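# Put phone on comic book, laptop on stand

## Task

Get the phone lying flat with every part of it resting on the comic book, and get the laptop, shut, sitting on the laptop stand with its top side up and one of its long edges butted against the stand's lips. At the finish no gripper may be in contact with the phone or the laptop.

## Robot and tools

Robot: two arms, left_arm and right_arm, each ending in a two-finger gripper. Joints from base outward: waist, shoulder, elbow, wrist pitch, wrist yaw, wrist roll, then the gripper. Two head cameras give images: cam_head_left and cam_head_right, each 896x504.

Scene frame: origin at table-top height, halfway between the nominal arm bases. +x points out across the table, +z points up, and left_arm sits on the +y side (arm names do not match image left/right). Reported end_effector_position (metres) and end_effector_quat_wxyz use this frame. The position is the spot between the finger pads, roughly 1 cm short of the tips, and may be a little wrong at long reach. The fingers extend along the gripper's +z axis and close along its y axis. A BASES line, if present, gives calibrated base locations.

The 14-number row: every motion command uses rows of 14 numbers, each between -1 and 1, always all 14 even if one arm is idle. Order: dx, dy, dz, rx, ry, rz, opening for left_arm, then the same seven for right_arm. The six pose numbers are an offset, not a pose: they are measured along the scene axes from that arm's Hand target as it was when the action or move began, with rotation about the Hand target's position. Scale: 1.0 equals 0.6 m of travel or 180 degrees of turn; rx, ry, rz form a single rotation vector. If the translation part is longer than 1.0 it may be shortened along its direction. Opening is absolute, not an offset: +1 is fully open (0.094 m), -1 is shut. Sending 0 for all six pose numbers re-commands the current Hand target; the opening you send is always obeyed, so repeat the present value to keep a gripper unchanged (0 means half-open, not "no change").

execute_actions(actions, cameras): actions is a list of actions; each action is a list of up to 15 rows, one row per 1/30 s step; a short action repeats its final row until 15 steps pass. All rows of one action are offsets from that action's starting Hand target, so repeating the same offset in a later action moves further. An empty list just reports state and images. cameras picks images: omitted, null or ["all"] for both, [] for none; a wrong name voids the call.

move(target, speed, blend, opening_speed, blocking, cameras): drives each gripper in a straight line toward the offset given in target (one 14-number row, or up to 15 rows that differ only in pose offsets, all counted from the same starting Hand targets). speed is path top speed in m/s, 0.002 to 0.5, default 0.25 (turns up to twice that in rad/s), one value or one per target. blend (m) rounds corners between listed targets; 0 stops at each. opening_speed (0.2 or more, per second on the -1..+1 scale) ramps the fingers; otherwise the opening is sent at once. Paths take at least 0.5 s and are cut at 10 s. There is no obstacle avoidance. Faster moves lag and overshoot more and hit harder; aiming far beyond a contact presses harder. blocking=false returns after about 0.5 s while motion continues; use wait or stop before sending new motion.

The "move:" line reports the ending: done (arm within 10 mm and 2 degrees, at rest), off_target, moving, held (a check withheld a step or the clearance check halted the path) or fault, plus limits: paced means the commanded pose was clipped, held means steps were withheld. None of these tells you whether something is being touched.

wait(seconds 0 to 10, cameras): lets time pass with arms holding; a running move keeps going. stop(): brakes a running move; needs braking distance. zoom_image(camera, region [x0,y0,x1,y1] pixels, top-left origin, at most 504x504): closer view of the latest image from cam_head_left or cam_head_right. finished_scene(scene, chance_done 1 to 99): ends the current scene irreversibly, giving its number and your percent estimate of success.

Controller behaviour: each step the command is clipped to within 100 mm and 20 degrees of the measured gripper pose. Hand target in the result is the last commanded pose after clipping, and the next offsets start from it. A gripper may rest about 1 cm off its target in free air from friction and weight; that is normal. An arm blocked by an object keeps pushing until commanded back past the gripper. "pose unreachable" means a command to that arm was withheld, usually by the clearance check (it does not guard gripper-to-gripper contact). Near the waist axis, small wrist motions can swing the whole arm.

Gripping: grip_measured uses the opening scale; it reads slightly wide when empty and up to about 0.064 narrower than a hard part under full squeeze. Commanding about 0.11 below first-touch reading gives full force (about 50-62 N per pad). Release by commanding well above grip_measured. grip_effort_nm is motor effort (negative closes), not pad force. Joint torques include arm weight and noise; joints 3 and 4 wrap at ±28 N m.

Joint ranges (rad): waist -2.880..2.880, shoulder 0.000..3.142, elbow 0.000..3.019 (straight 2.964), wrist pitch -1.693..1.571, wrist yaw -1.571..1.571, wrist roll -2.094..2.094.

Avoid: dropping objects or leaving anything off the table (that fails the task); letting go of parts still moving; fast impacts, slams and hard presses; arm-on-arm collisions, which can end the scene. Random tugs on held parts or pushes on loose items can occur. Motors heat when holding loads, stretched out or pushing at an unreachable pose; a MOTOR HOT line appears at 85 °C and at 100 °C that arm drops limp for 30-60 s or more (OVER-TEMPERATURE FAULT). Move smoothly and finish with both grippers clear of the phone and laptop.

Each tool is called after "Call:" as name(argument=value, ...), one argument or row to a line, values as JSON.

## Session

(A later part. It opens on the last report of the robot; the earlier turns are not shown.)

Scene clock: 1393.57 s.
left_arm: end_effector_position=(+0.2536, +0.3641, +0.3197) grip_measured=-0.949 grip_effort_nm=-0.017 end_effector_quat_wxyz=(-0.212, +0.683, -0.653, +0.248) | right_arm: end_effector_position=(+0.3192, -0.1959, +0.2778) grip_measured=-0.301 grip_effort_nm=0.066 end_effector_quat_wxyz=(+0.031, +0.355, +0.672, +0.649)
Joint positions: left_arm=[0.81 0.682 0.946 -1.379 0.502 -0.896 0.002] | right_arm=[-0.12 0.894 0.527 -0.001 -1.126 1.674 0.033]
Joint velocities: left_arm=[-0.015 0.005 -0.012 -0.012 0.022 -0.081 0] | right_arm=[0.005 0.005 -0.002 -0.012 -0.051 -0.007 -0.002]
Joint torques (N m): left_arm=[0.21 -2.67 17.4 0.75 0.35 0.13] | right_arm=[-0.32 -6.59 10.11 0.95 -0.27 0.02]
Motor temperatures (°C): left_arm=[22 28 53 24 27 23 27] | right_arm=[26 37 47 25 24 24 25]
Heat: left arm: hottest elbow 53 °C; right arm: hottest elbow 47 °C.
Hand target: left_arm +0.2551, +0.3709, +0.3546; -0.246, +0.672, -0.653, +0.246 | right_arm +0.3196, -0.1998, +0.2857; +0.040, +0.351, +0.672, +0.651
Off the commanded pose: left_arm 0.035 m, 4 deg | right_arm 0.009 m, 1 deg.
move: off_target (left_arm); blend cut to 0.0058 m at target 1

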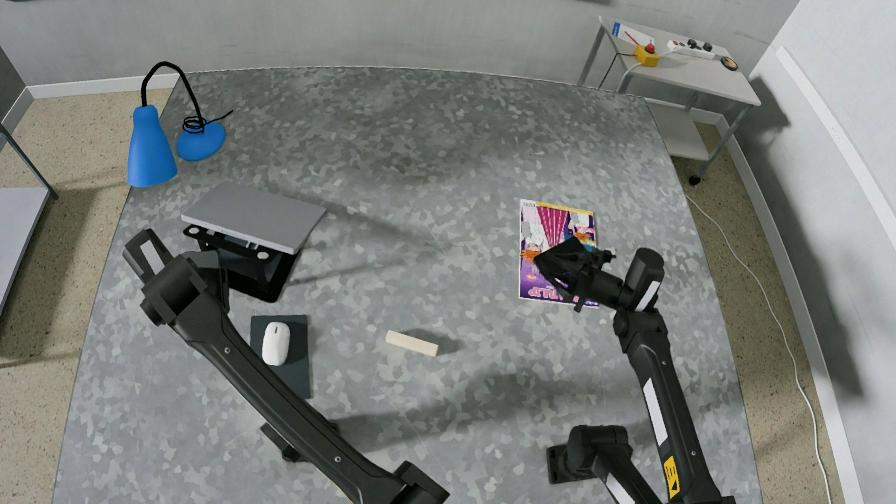

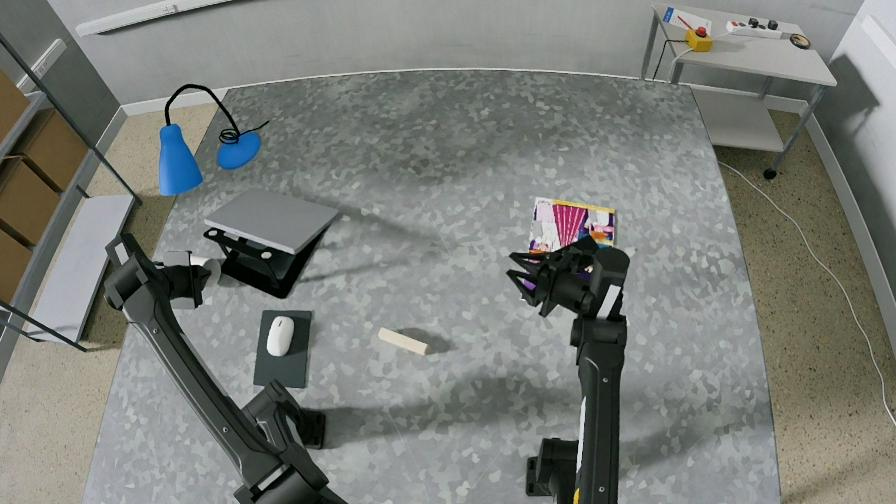

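Call:
move(
  target=[
    [-0.04,0.1,0.05,0,0,0,-0.95,0.1,0.45,-0.08,0,0,0,0.1],
    [-0.04,0.15,0.05,0,0,0,-0.95,0.15,0.66,-0.25,0,0,0,0.1],
  ],
  speed=0.2,
  blend=0.05,
)

Call:
zoom_image(
  camera="cam_head_right",
  region=[240, 180, 440, 320],
)

Call:
zoom_image(
  camera="cam_head_left",
  region=[240, 180, 440, 320],
)

Scene clock: 1438.40 s.
left_arm: end_effector_position=(+0.2306, +0.4497, +0.3550) grip_measured=-0.949 grip_effort_nm=-0.012 end_effector_quat_wxyz=(-0.218, +0.680, -0.652, +0.256) | right_arm: end_effector_position=(+0.4027, +0.1793, +0.1260) grip_measured=+0.099 grip_effort_nm=0.066 end_effector_quat_wxyz=(+0.040, +0.358, +0.681, +0.637)
Joint positions: left_arm=[1.147 0.904 1.14 -1.544 0.64 -0.525 0.002] | right_arm=[0.786 1.836 0.906 0.74 -0.228 1.949 0.052]
Joint velocities: left_arm=[-0.005 0.005 -0.012 0.007 0.095 -0.007 0] | right_arm=[-0.005 -0.005 0.012 -0.002 -0.051 -0.037 -0.002]
Joint torques (N m): left_arm=[-0.5 -3.43 16.94 0.5 0.51 0.12] | right_arm=[1.2 -16.5 9.94 2.25 0.08 0.18]
Motor temperatures (°C): left_arm=[22 27 54 24 27 24 27] | right_arm=[26 37 47 25 24 24 25]
Heat: left arm: hottest elbow 54 °C; right arm: hottest elbow 47 °C.
Hand target: left_arm +0.2314, +0.4611, +0.3840; -0.245, +0.672, -0.654, +0.245 | right_arm +0.4115, +0.1957, +0.1325; +0.040, +0.352, +0.672, +0.650
Off the commanded pose: left_arm 0.032 m, 4 deg | right_arm 0.021 m, 2 deg.
move: off_target (left_arm, right_arm)

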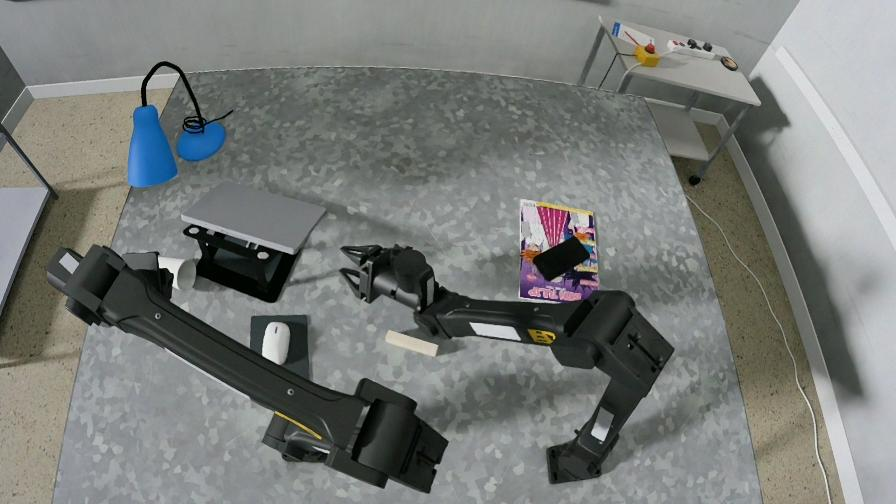

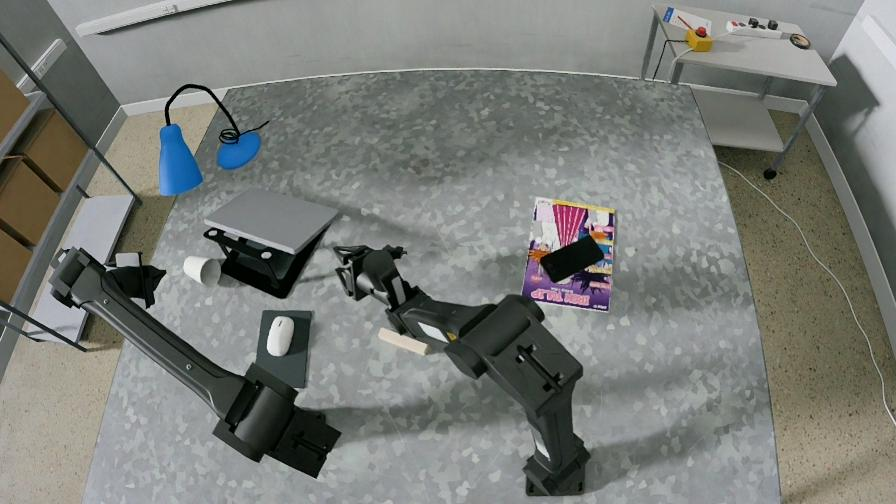

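Scaled by 2.520.

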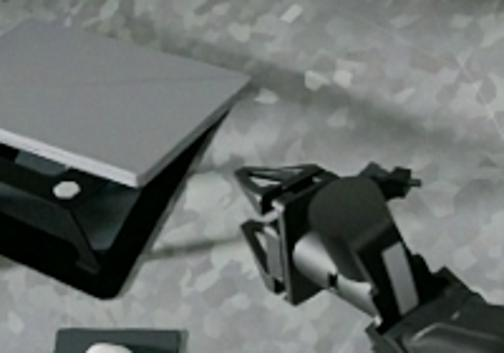

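Scaled by 2.520.

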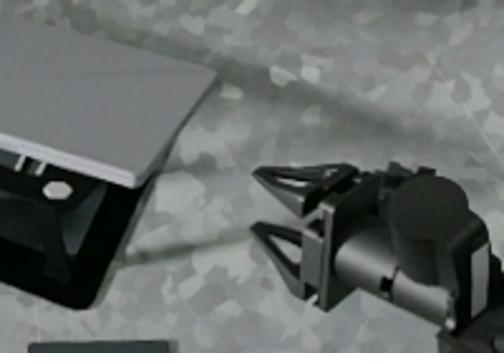

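Call:
move(
  target=[0,0,0,0,0,0,-0.95,0.05,0.08,-0.028,0,0,0,0.1],
  speed=0.1,
)

Call:
zoom_image(
  camera="cam_head_right",
  region=[270, 200, 370, 280],
)

Call:
zoom_image(
  camera="cam_head_left",
  region=[270, 200, 370, 280],
)

Scene clock: 1453.53 s.
left_arm: end_effector_position=(+0.2305, +0.4497, +0.3550) grip_measured=-0.949 grip_effort_nm=-0.022 end_effector_quat_wxyz=(-0.218, +0.680, -0.652, +0.256) | right_arm: end_effector_position=(+0.4361, +0.2260, +0.1211) grip_measured=+0.099 grip_effort_nm=0.066 end_effector_quat_wxyz=(+0.045, +0.352, +0.672, +0.650)
Joint positions: left_arm=[1.147 0.904 1.14 -1.544 0.64 -0.525 0.002] | right_arm=[0.804 1.962 1.075 0.733 -0.208 1.952 0.052]
Joint velocities: left_arm=[0.005 0.024 -0.012 -0.012 -0.037 0.051 -0.001] | right_arm=[-0.005 -0.005 0.017 -0.002 -0.051 0.007 -0.001]
Joint torques (N m): left_arm=[0.26 -3.84 17.07 0.53 0.46 0.15] | right_arm=[1.38 -18.49 10.51 1.31 0.1 0.16]
Motor temperatures (°C): left_arm=[22 27 52 24 27 24 27] | right_arm=[26 39 49 25 24 24 25]
Heat: left arm: hottest elbow 52 °C; right arm: hottest elbow 49 °C.
Hand target: left_arm +0.2314, +0.4611, +0.3839; -0.245, +0.673, -0.654, +0.245 | right_arm +0.4419, +0.2433, +0.1152; +0.040, +0.352, +0.672, +0.650
Off the commanded pose: left_arm 0.031 m, 3 deg | right_arm 0.019 m, 1 deg.
move: off_target (left_arm, right_arm)

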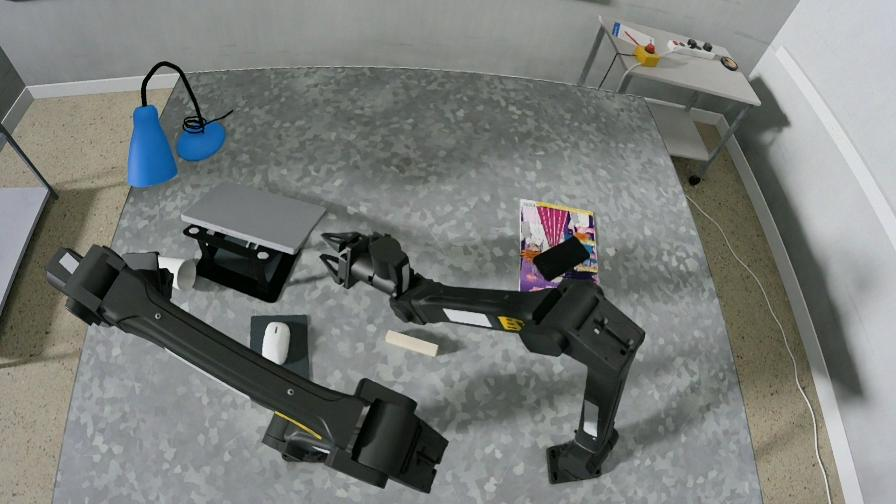

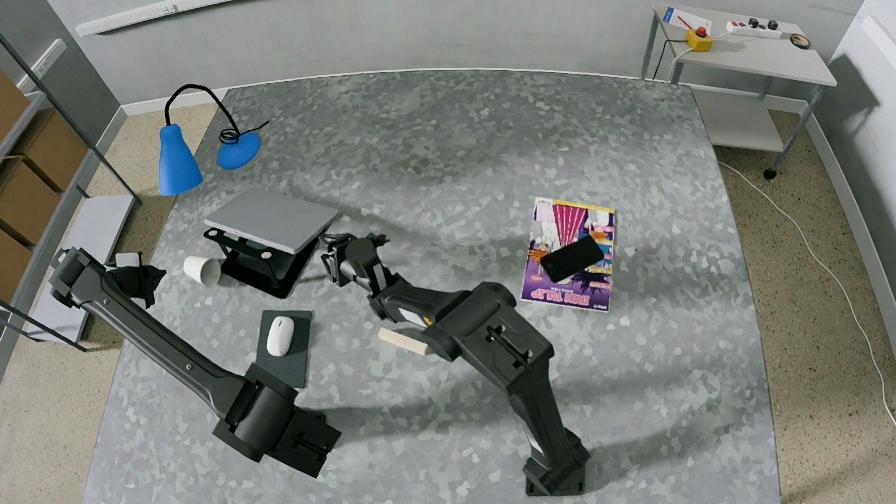

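Scaled by 5.040.

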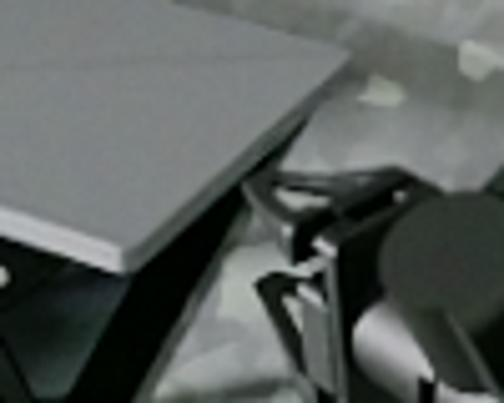

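Scaled by 5.040.

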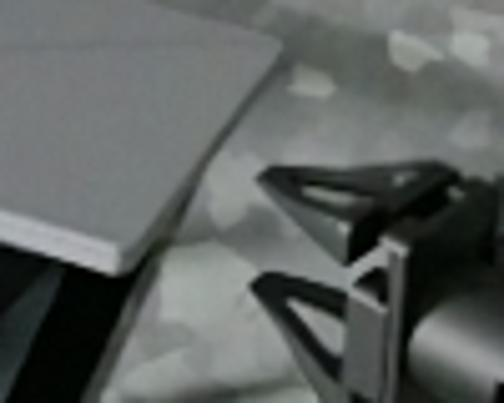

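Call:
move(
  target=[0,0,0,0,0,0,-0.95,0.013,0.018,-0.028,0,0,0,0.1],
  speed=0.08,
)

Call:
zoom_image(
  camera="cam_head_right",
  region=[270, 200, 370, 280],
)

Call:
zoom_image(
  camera="cam_head_left",
  region=[270, 200, 370, 280],
)

Scene clock: 1460.63 s.
left_arm: end_effector_position=(+0.2305, +0.4497, +0.3550) grip_measured=-0.949 grip_effort_nm=-0.017 end_effector_quat_wxyz=(-0.218, +0.680, -0.652, +0.256) | right_arm: end_effector_position=(+0.4448, +0.2360, +0.1001) grip_measured=+0.099 grip_effort_nm=0.061 end_effector_quat_wxyz=(+0.044, +0.356, +0.676, +0.644)
Joint positions: left_arm=[1.147 0.904 1.14 -1.544 0.64 -0.525 0.002] | right_arm=[0.805 2.021 1.117 0.732 -0.205 1.953 0.052]
Joint velocities: left_arm=[0.005 -0.015 0.007 -0.012 -0.007 0.022 0.001] | right_arm=[-0.015 -0.005 0.002 0.007 -0.051 0.037 -0.001]
Joint torques (N m): left_arm=[0.38 -4.25 17.02 0.38 0.45 0.12] | right_arm=[1.49 -19.49 10.3 1.81 0.09 0.16]
Motor temperatures (°C): left_arm=[22 27 52 24 27 24 27] | right_arm=[26 39 49 25 24 24 25]
Heat: left arm: hottest elbow 52 °C; right arm: hottest elbow 49 °C.
Hand target: left_arm +0.2314, +0.4611, +0.3839; -0.245, +0.672, -0.654, +0.245 | right_arm +0.4495, +0.2539, +0.0981; +0.040, +0.352, +0.672, +0.650
Off the commanded pose: left_arm 0.031 m, 3 deg | right_arm 0.019 m, 1 deg.
move: off_target (left_arm, right_arm)

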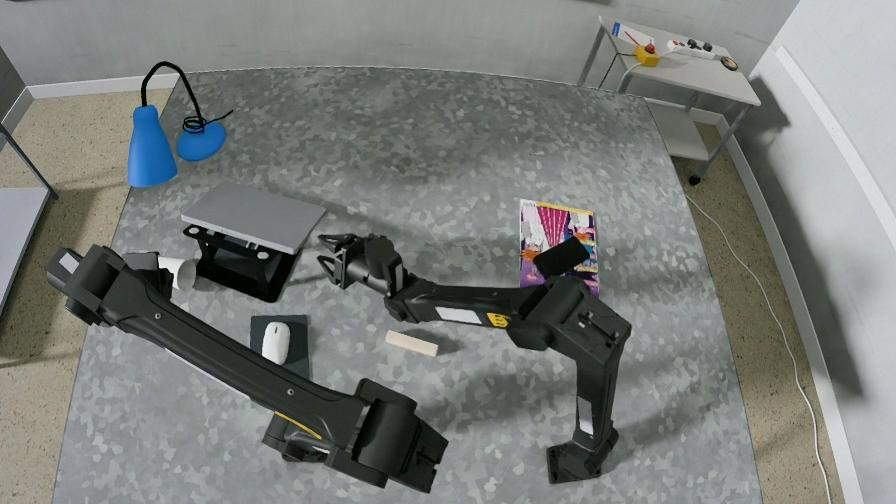

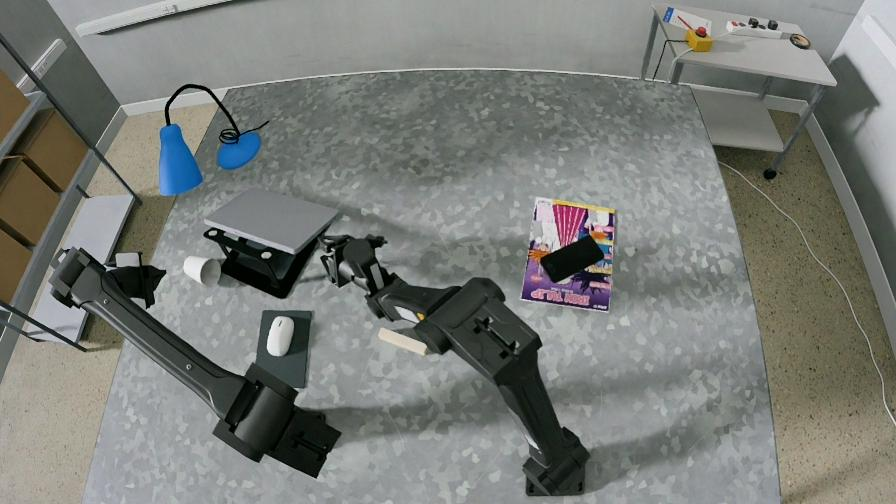

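Scaled by 5.040.

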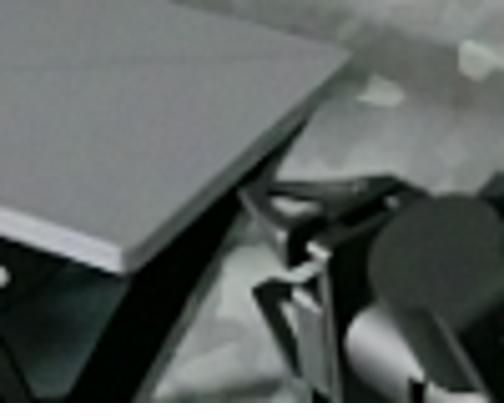

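Scaled by 5.040.

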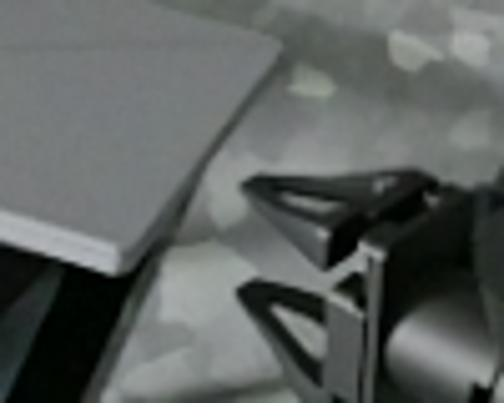

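Call:
move(
  target=[0,0,0,0,0,0,-0.95,0.028,0.055,0.003,0,0,0,0.1],
  speed=0.06,
)

Call:
zoom_image(
  camera="cam_head_right",
  region=[270, 200, 370, 280],
)

Call:
zoom_image(
  camera="cam_head_left",
  region=[270, 200, 370, 280],
)

Scene clock: 1466.00 s.
left_arm: end_effector_position=(+0.2305, +0.4497, +0.3550) grip_measured=-0.949 grip_effort_nm=-0.017 end_effector_quat_wxyz=(-0.218, +0.680, -0.652, +0.256) | right_arm: end_effector_position=(+0.4622, +0.2685, +0.1078) grip_measured=+0.099 grip_effort_nm=0.066 end_effector_quat_wxyz=(+0.045, +0.352, +0.672, +0.650)
Joint positions: left_arm=[1.147 0.904 1.14 -1.544 0.64 -0.525 0.002] | right_arm=[0.821 2.074 1.234 0.686 -0.189 1.955 0.052]
Joint velocities: left_arm=[0.005 0.005 0.002 -0.012 0.081 0.022 0.001] | right_arm=[0.005 0.005 0.002 0.002 -0.022 -0.051 0.001]
Joint torques (N m): left_arm=[-0.56 -3.78 17.2 0.31 0.49 0.19] | right_arm=[1.38 -20.19 10.91 1.32 0.1 0.16]
Motor temperatures (°C): left_arm=[22 27 52 23 27 24 27] | right_arm=[26 40 48 25 24 24 25]
Heat: left arm: hottest elbow 52 °C; right arm: hottest elbow 48 °C.
Hand target: left_arm +0.2314, +0.4611, +0.3839; -0.245, +0.672, -0.654, +0.245 | right_arm +0.4669, +0.2867, +0.0996; +0.040, +0.352, +0.672, +0.650
Off the commanded pose: left_arm 0.031 m, 3 deg | right_arm 0.020 m, 1 deg.
move: off_target (left_arm, right_arm)

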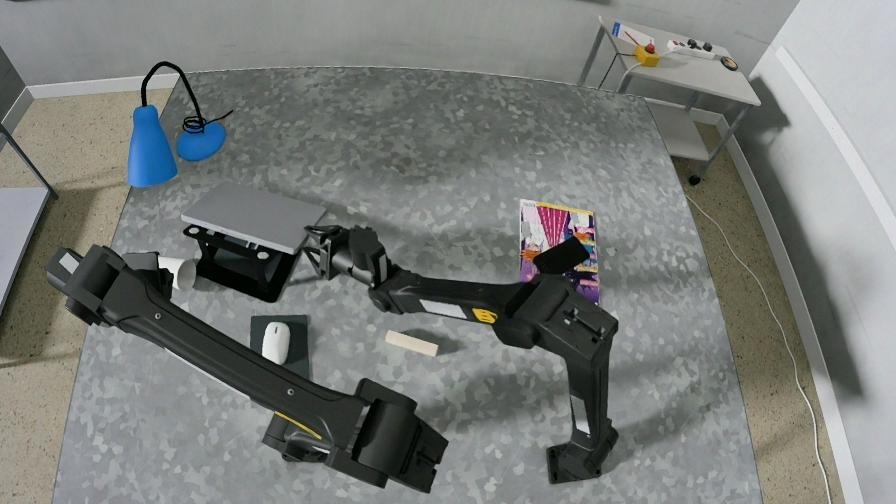

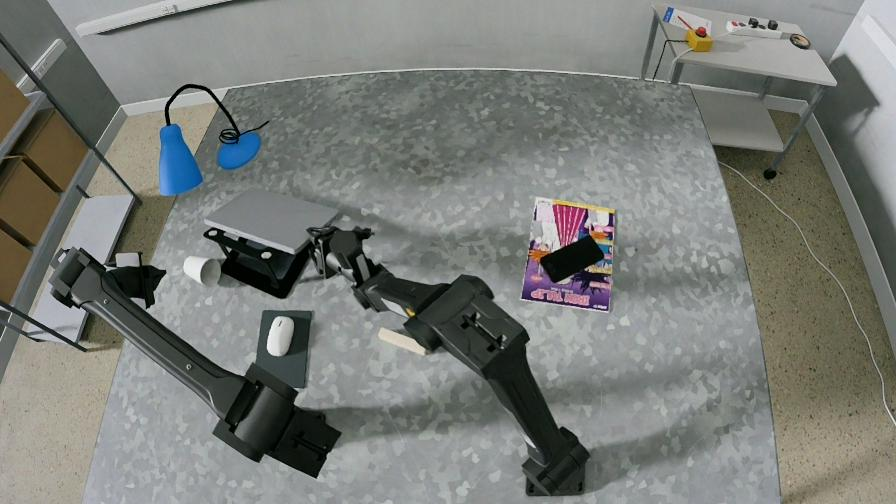

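Scaled by 5.040.

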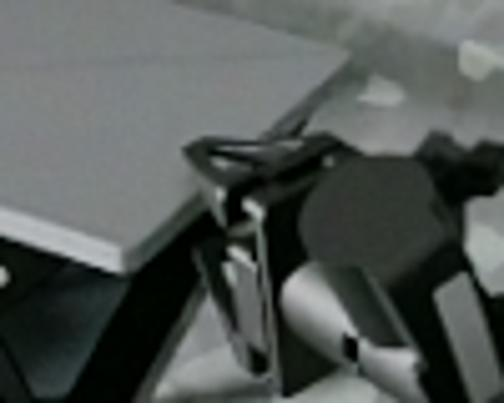

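Scaled by 5.040.

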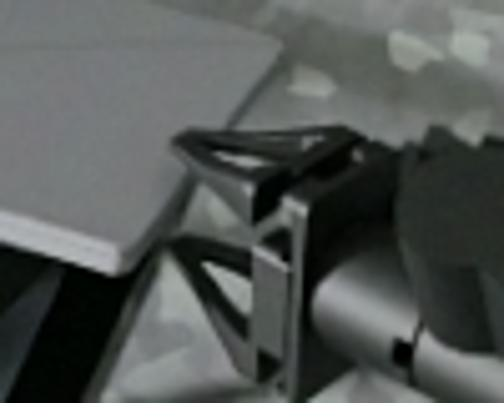

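Call:
move(
  target=[0,0,0,0,0,0,-0.95,0.02,0.036,-0.003,0,0,0,0.1],
  speed=0.06,
)

Call:
zoom_image(
  camera="cam_head_right",
  region=[270, 200, 370, 280],
)

Call:
zoom_image(
  camera="cam_head_left",
  region=[270, 200, 370, 280],
)

Scene clock: 1469.50 s.
left_arm: end_effector_position=(+0.2305, +0.4497, +0.3550) grip_measured=-0.949 grip_effort_nm=-0.017 end_effector_quat_wxyz=(-0.218, +0.680, -0.652, +0.256) | right_arm: end_effector_position=(+0.4747, +0.2898, +0.1065) grip_measured=+0.099 grip_effort_nm=0.066 end_effector_quat_wxyz=(+0.045, +0.352, +0.672, +0.650)
Joint positions: left_arm=[1.147 0.904 1.14 -1.544 0.64 -0.525 0.002] | right_arm=[0.83 2.12 1.319 0.647 -0.181 1.957 0.052]
Joint velocities: left_arm=[-0.015 0.005 -0.002 -0.012 -0.051 0.037 -0.001] | right_arm=[-0.005 0.015 -0.002 -0.007 0.051 0.007 0]
Joint torques (N m): left_arm=[-0.56 -4.13 16.99 0.64 0.45 0.18] | right_arm=[1.38 -21.07 11.28 1.17 0.1 0.16]
Motor temperatures (°C): left_arm=[22 27 52 23 27 24 27] | right_arm=[26 40 48 25 24 24 25]
Heat: left arm: hottest elbow 52 °C; right arm: hottest elbow 48 °C.
Hand target: left_arm +0.2314, +0.4611, +0.3839; -0.245, +0.672, -0.654, +0.245 | right_arm +0.4792, +0.3080, +0.0974; +0.039, +0.352, +0.672, +0.650
Off the commanded pose: left_arm 0.031 m, 3 deg | right_arm 0.021 m, 1 deg.
move: off_target (left_arm, right_arm)

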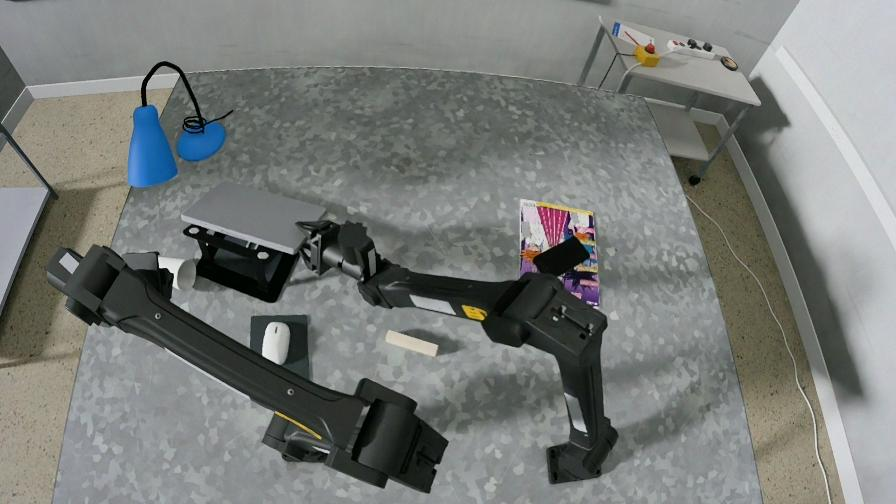

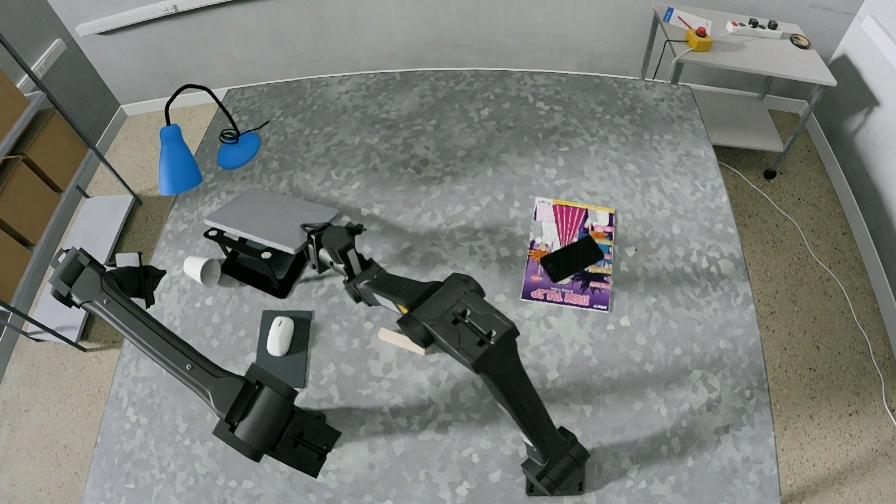

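Scaled by 5.040.

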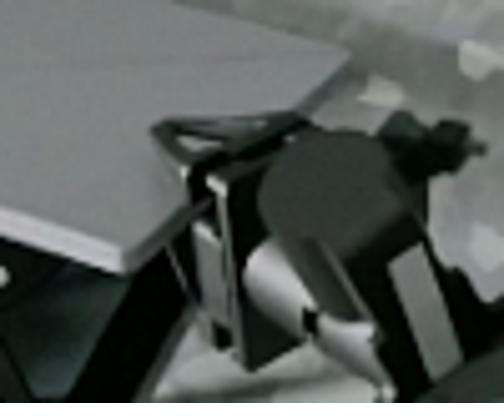

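Scaled by 5.040.

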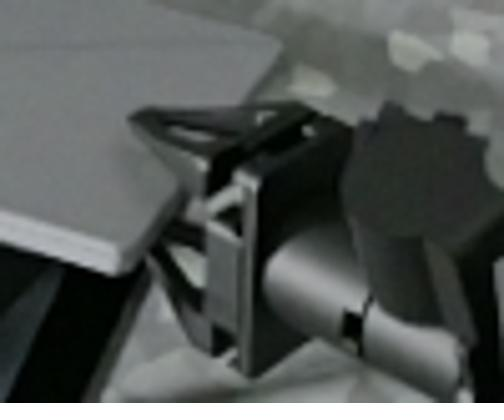

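Call:
move(
  target=[0,0,0,0,0,0,-0.95,0,0,0,0,0,0,-0.5],
  opening_speed=0.5,
)

Call:
zoom_image(
  camera="cam_head_left",
  region=[270, 200, 370, 280],
)

Scene clock: 1473.57 s.
left_arm: end_effector_position=(+0.2305, +0.4497, +0.3550) grip_measured=-0.949 grip_effort_nm=-0.022 end_effector_quat_wxyz=(-0.218, +0.680, -0.652, +0.256) | right_arm: end_effector_position=(+0.4741, +0.2905, +0.1039) grip_measured=-0.498 grip_effort_nm=-0.085 end_effector_quat_wxyz=(+0.044, +0.353, +0.673, +0.649)
Joint positions: left_arm=[1.147 0.904 1.14 -1.544 0.64 -0.525 0.002] | right_arm=[0.831 2.123 1.32 0.646 -0.181 1.957 0.024]
Joint velocities: left_arm=[-0.005 -0.015 -0.002 -0.007 -0.007 0.037 0] | right_arm=[-0.015 0.005 -0.007 0.017 0.007 0.007 0]
Joint torques (N m): left_arm=[-0.09 -3.96 16.9 0.42 0.46 0.16] | right_arm=[1.38 -21.48 11.34 1.28 0.08 0.15]
Motor temperatures (°C): left_arm=[22 27 52 23 27 24 27] | right_arm=[26 40 48 25 24 24 25]
Heat: left arm: hottest elbow 52 °C; right arm: hottest elbow 48 °C.
Hand target: left_arm +0.2314, +0.4611, +0.3839; -0.245, +0.672, -0.654, +0.245 | right_arm +0.4790, +0.3081, +0.0973; +0.039, +0.352, +0.673, +0.650
Off the commanded pose: left_arm 0.031 m, 3 deg | right_arm 0.019 m, 1 deg.
move: off_target (left_arm, right_arm)

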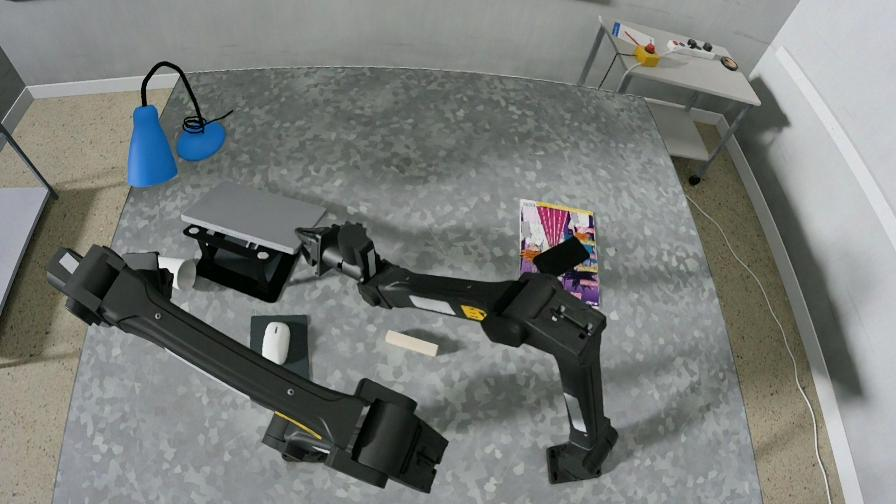

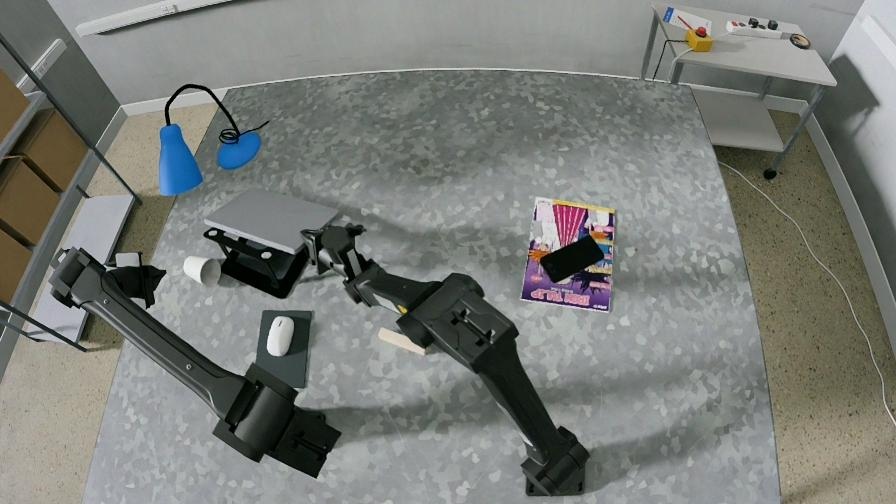

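Scaled by 5.040.

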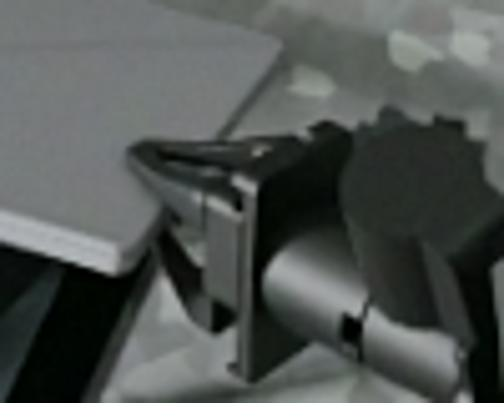

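Call:
move(
  target=[0,0,0,0,0,0,-0.95,0,0,0,0,0,0,-0.8],
  opening_speed=0.4,
)

Call:
zoom_image(
  camera="cam_head_left",
  region=[170, 170, 370, 310],
)

Scene clock: 1477.50 s.
left_arm: end_effector_position=(+0.2305, +0.4497, +0.3550) grip_measured=-0.949 grip_effort_nm=-0.022 end_effector_quat_wxyz=(-0.218, +0.680, -0.652, +0.256) | right_arm: end_effector_position=(+0.4737, +0.2906, +0.1022) grip_measured=-0.662 grip_effort_nm=-1.023 end_effector_quat_wxyz=(+0.036, +0.362, +0.670, +0.648)
Joint positions: left_arm=[1.147 0.904 1.14 -1.544 0.64 -0.525 0.002] | right_arm=[0.831 2.125 1.32 0.644 -0.181 1.981 0.016]
Joint velocities: left_arm=[-0.005 0.005 -0.017 -0.017 -0.007 -0.007 0] | right_arm=[-0.024 -0.015 -0.012 0.012 -0.051 -0.037 0]
Joint torques (N m): left_arm=[-0.21 -4.37 17.03 0.29 0.48 0.1] | right_arm=[1.26 -21.6 11.37 1.37 0.09 -0.03]
Motor temperatures (°C): left_arm=[22 27 52 23 27 24 27] | right_arm=[26 40 48 25 24 24 25]
Heat: left arm: hottest elbow 52 °C; right arm: hottest elbow 48 °C.
Hand target: left_arm +0.2314, +0.4611, +0.3839; -0.245, +0.672, -0.654, +0.245 | right_arm +0.4792, +0.3080, +0.0974; +0.040, +0.352, +0.672, +0.650
Off the commanded pose: left_arm 0.031 m, 3 deg | right_arm 0.019 m, 1 deg.
move: off_target (left_arm, right_arm)

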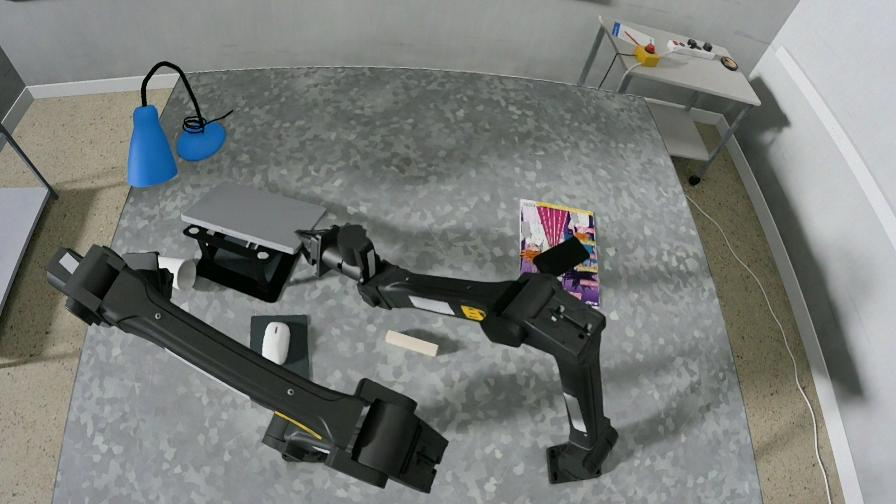

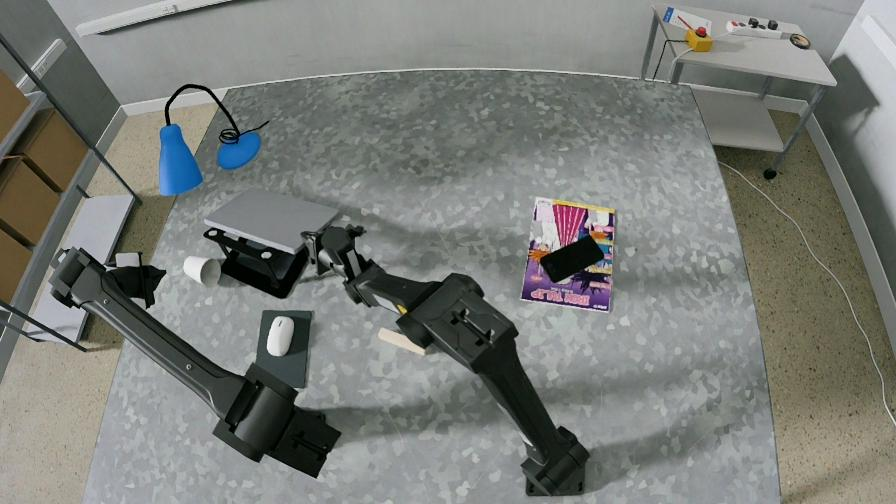

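Scaled by 2.520.

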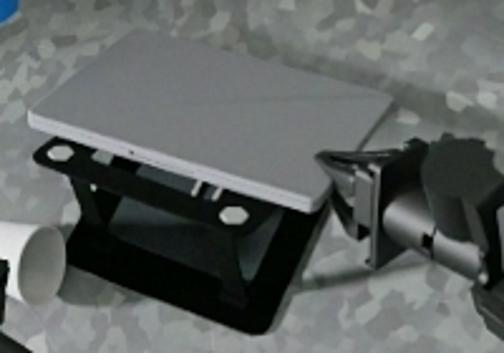

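Call:
move(
  target=[0,0,0,0,0,0,-0.95,0,0,0.04,0,0,0,-0.8],
  speed=0.05,
)

Call:
zoom_image(
  camera="cam_head_left",
  region=[170, 170, 370, 310],
)

Call:
zoom_image(
  camera="cam_head_right",
  region=[180, 170, 380, 310],
)

Scene clock: 1486.23 s.
left_arm: end_effector_position=(+0.2305, +0.4497, +0.3550) grip_measured=-0.949 grip_effort_nm=-0.022 end_effector_quat_wxyz=(-0.218, +0.680, -0.652, +0.256) | right_arm: end_effector_position=(+0.4738, +0.2907, +0.1006) grip_measured=-0.662 grip_effort_nm=-1.038 end_effector_quat_wxyz=(+0.034, +0.365, +0.674, +0.641)
Joint positions: left_arm=[1.147 0.904 1.14 -1.544 0.64 -0.525 0.002] | right_arm=[0.831 2.121 1.323 0.618 -0.181 1.982 0.016]
Joint velocities: left_arm=[-0.005 0.005 0.002 -0.007 0.022 0.037 -0.002] | right_arm=[-0.005 0.005 -0.017 -0.007 -0.066 0.007 0]
Joint torques (N m): left_arm=[-0.21 -3.55 16.98 0.53 0.42 0.11] | right_arm=[1.26 -24.94 11.36 0.62 0.08 -0.06]
Motor temperatures (°C): left_arm=[22 27 52 23 27 24 27] | right_arm=[26 40 48 25 24 24 26]
Heat: left arm: hottest elbow 52 °C; right arm: hottest elbow 48 °C.
Hand target: left_arm +0.2314, +0.4611, +0.3839; -0.245, +0.672, -0.654, +0.245 | right_arm +0.4796, +0.3081, +0.1214; +0.040, +0.352, +0.672, +0.650
Off the commanded pose: left_arm 0.031 m, 3 deg | right_arm 0.028 m, 2 deg.
move: off_target (left_arm, right_arm)

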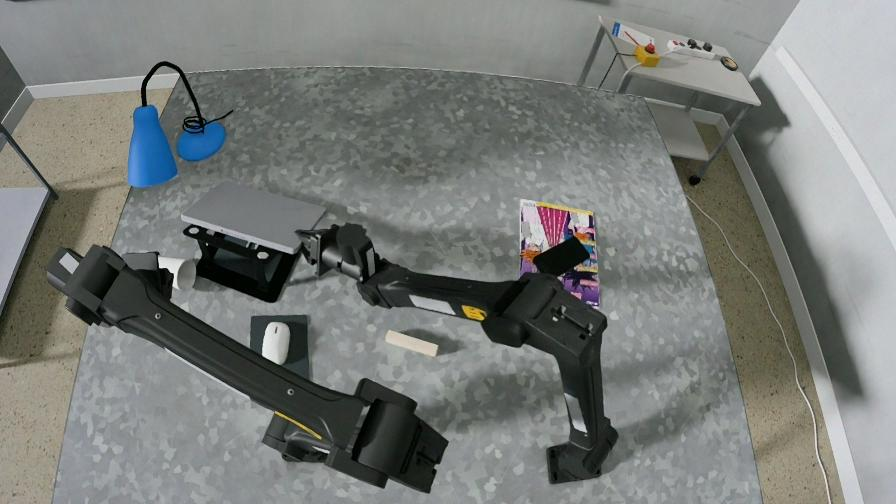

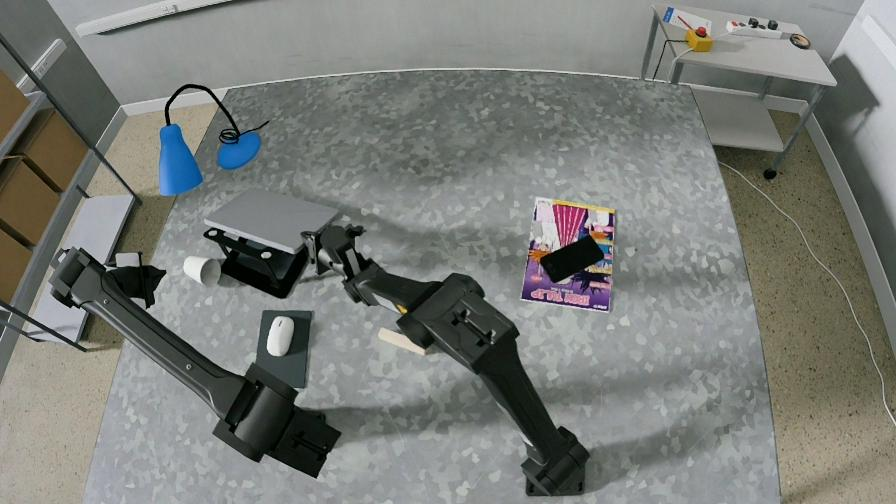

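Scaled by 2.520.

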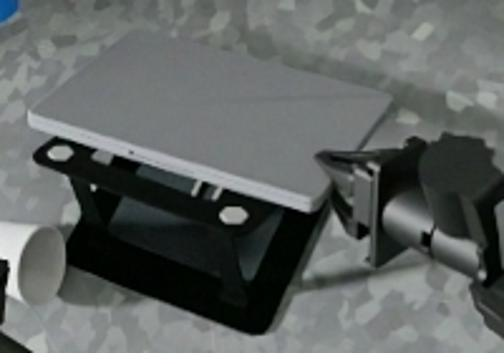

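Scaled by 2.520.

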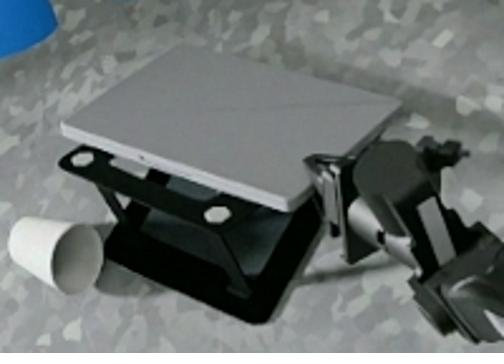

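Call:
move(
  target=[0,0,0,0,0,0,-0.95,0,0,0.035,0,0,0,-0.9],
  speed=0.05,
)

Call:
zoom_image(
  camera="cam_head_left",
  region=[170, 170, 370, 310],
)

Call:
zoom_image(
  camera="cam_head_right",
  region=[180, 170, 380, 310],
)

Scene clock: 1489.40 s.
left_arm: end_effector_position=(+0.2305, +0.4497, +0.3550) grip_measured=-0.949 grip_effort_nm=-0.017 end_effector_quat_wxyz=(-0.218, +0.680, -0.652, +0.256) | right_arm: end_effector_position=(+0.4743, +0.2910, +0.1048) grip_measured=-0.662 grip_effort_nm=-1.038 end_effector_quat_wxyz=(+0.032, +0.371, +0.680, +0.632)
Joint positions: left_arm=[1.147 0.904 1.14 -1.544 0.64 -0.525 0.002] | right_arm=[0.831 2.106 1.33 0.571 -0.181 1.982 0.016]
Joint velocities: left_arm=[-0.015 -0.005 0.012 -0.007 -0.051 0.066 0] | right_arm=[0.005 0.005 -0.012 0.012 0.066 -0.007 -0.001]
Joint torques (N m): left_arm=[-0.5 -3.55 17.09 0.53 0.44 0.12] | right_arm=[1.26 -26.52 11.33 0.92 0.05 -0.07]
Motor temperatures (°C): left_arm=[22 27 52 23 27 24 27] | right_arm=[26 40 48 25 24 24 26]
Heat: left arm: hottest elbow 52 °C; right arm: hottest elbow 48 °C.
Hand target: left_arm +0.2314, +0.4611, +0.3839; -0.245, +0.672, -0.654, +0.245 | right_arm +0.4800, +0.3082, +0.1425; +0.040, +0.352, +0.672, +0.650
Off the commanded pose: left_arm 0.031 m, 3 deg | right_arm 0.042 m, 3 deg.
move: off_target (left_arm, right_arm)

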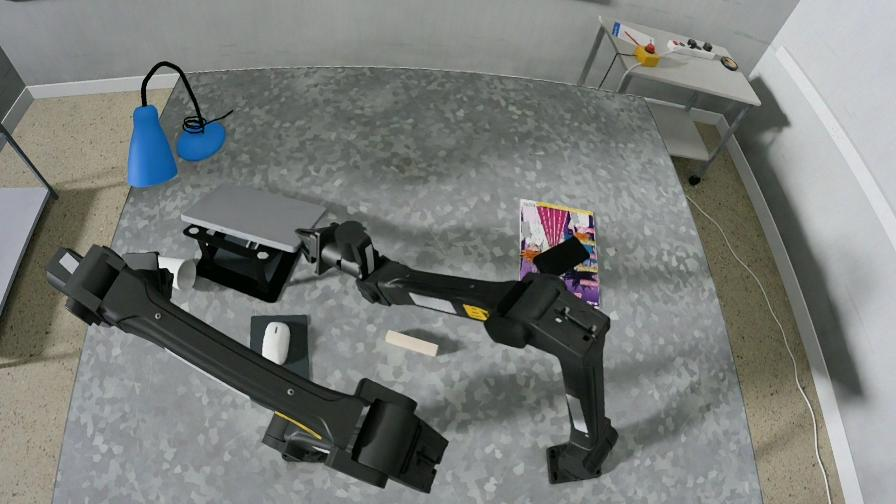

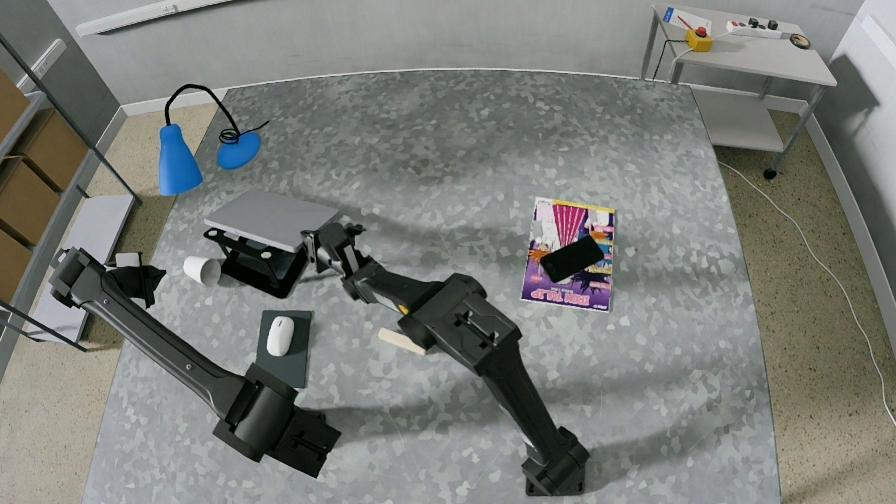

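Scaled by 2.520.

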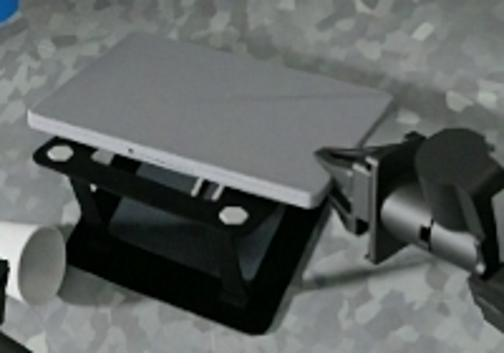

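Scaled by 2.520.

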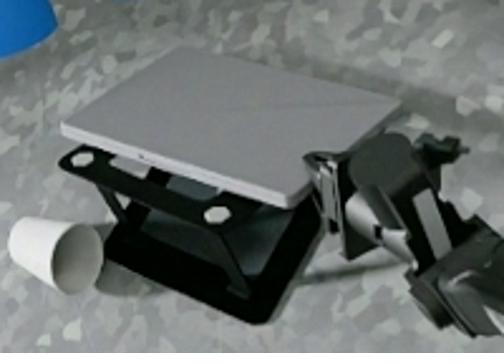

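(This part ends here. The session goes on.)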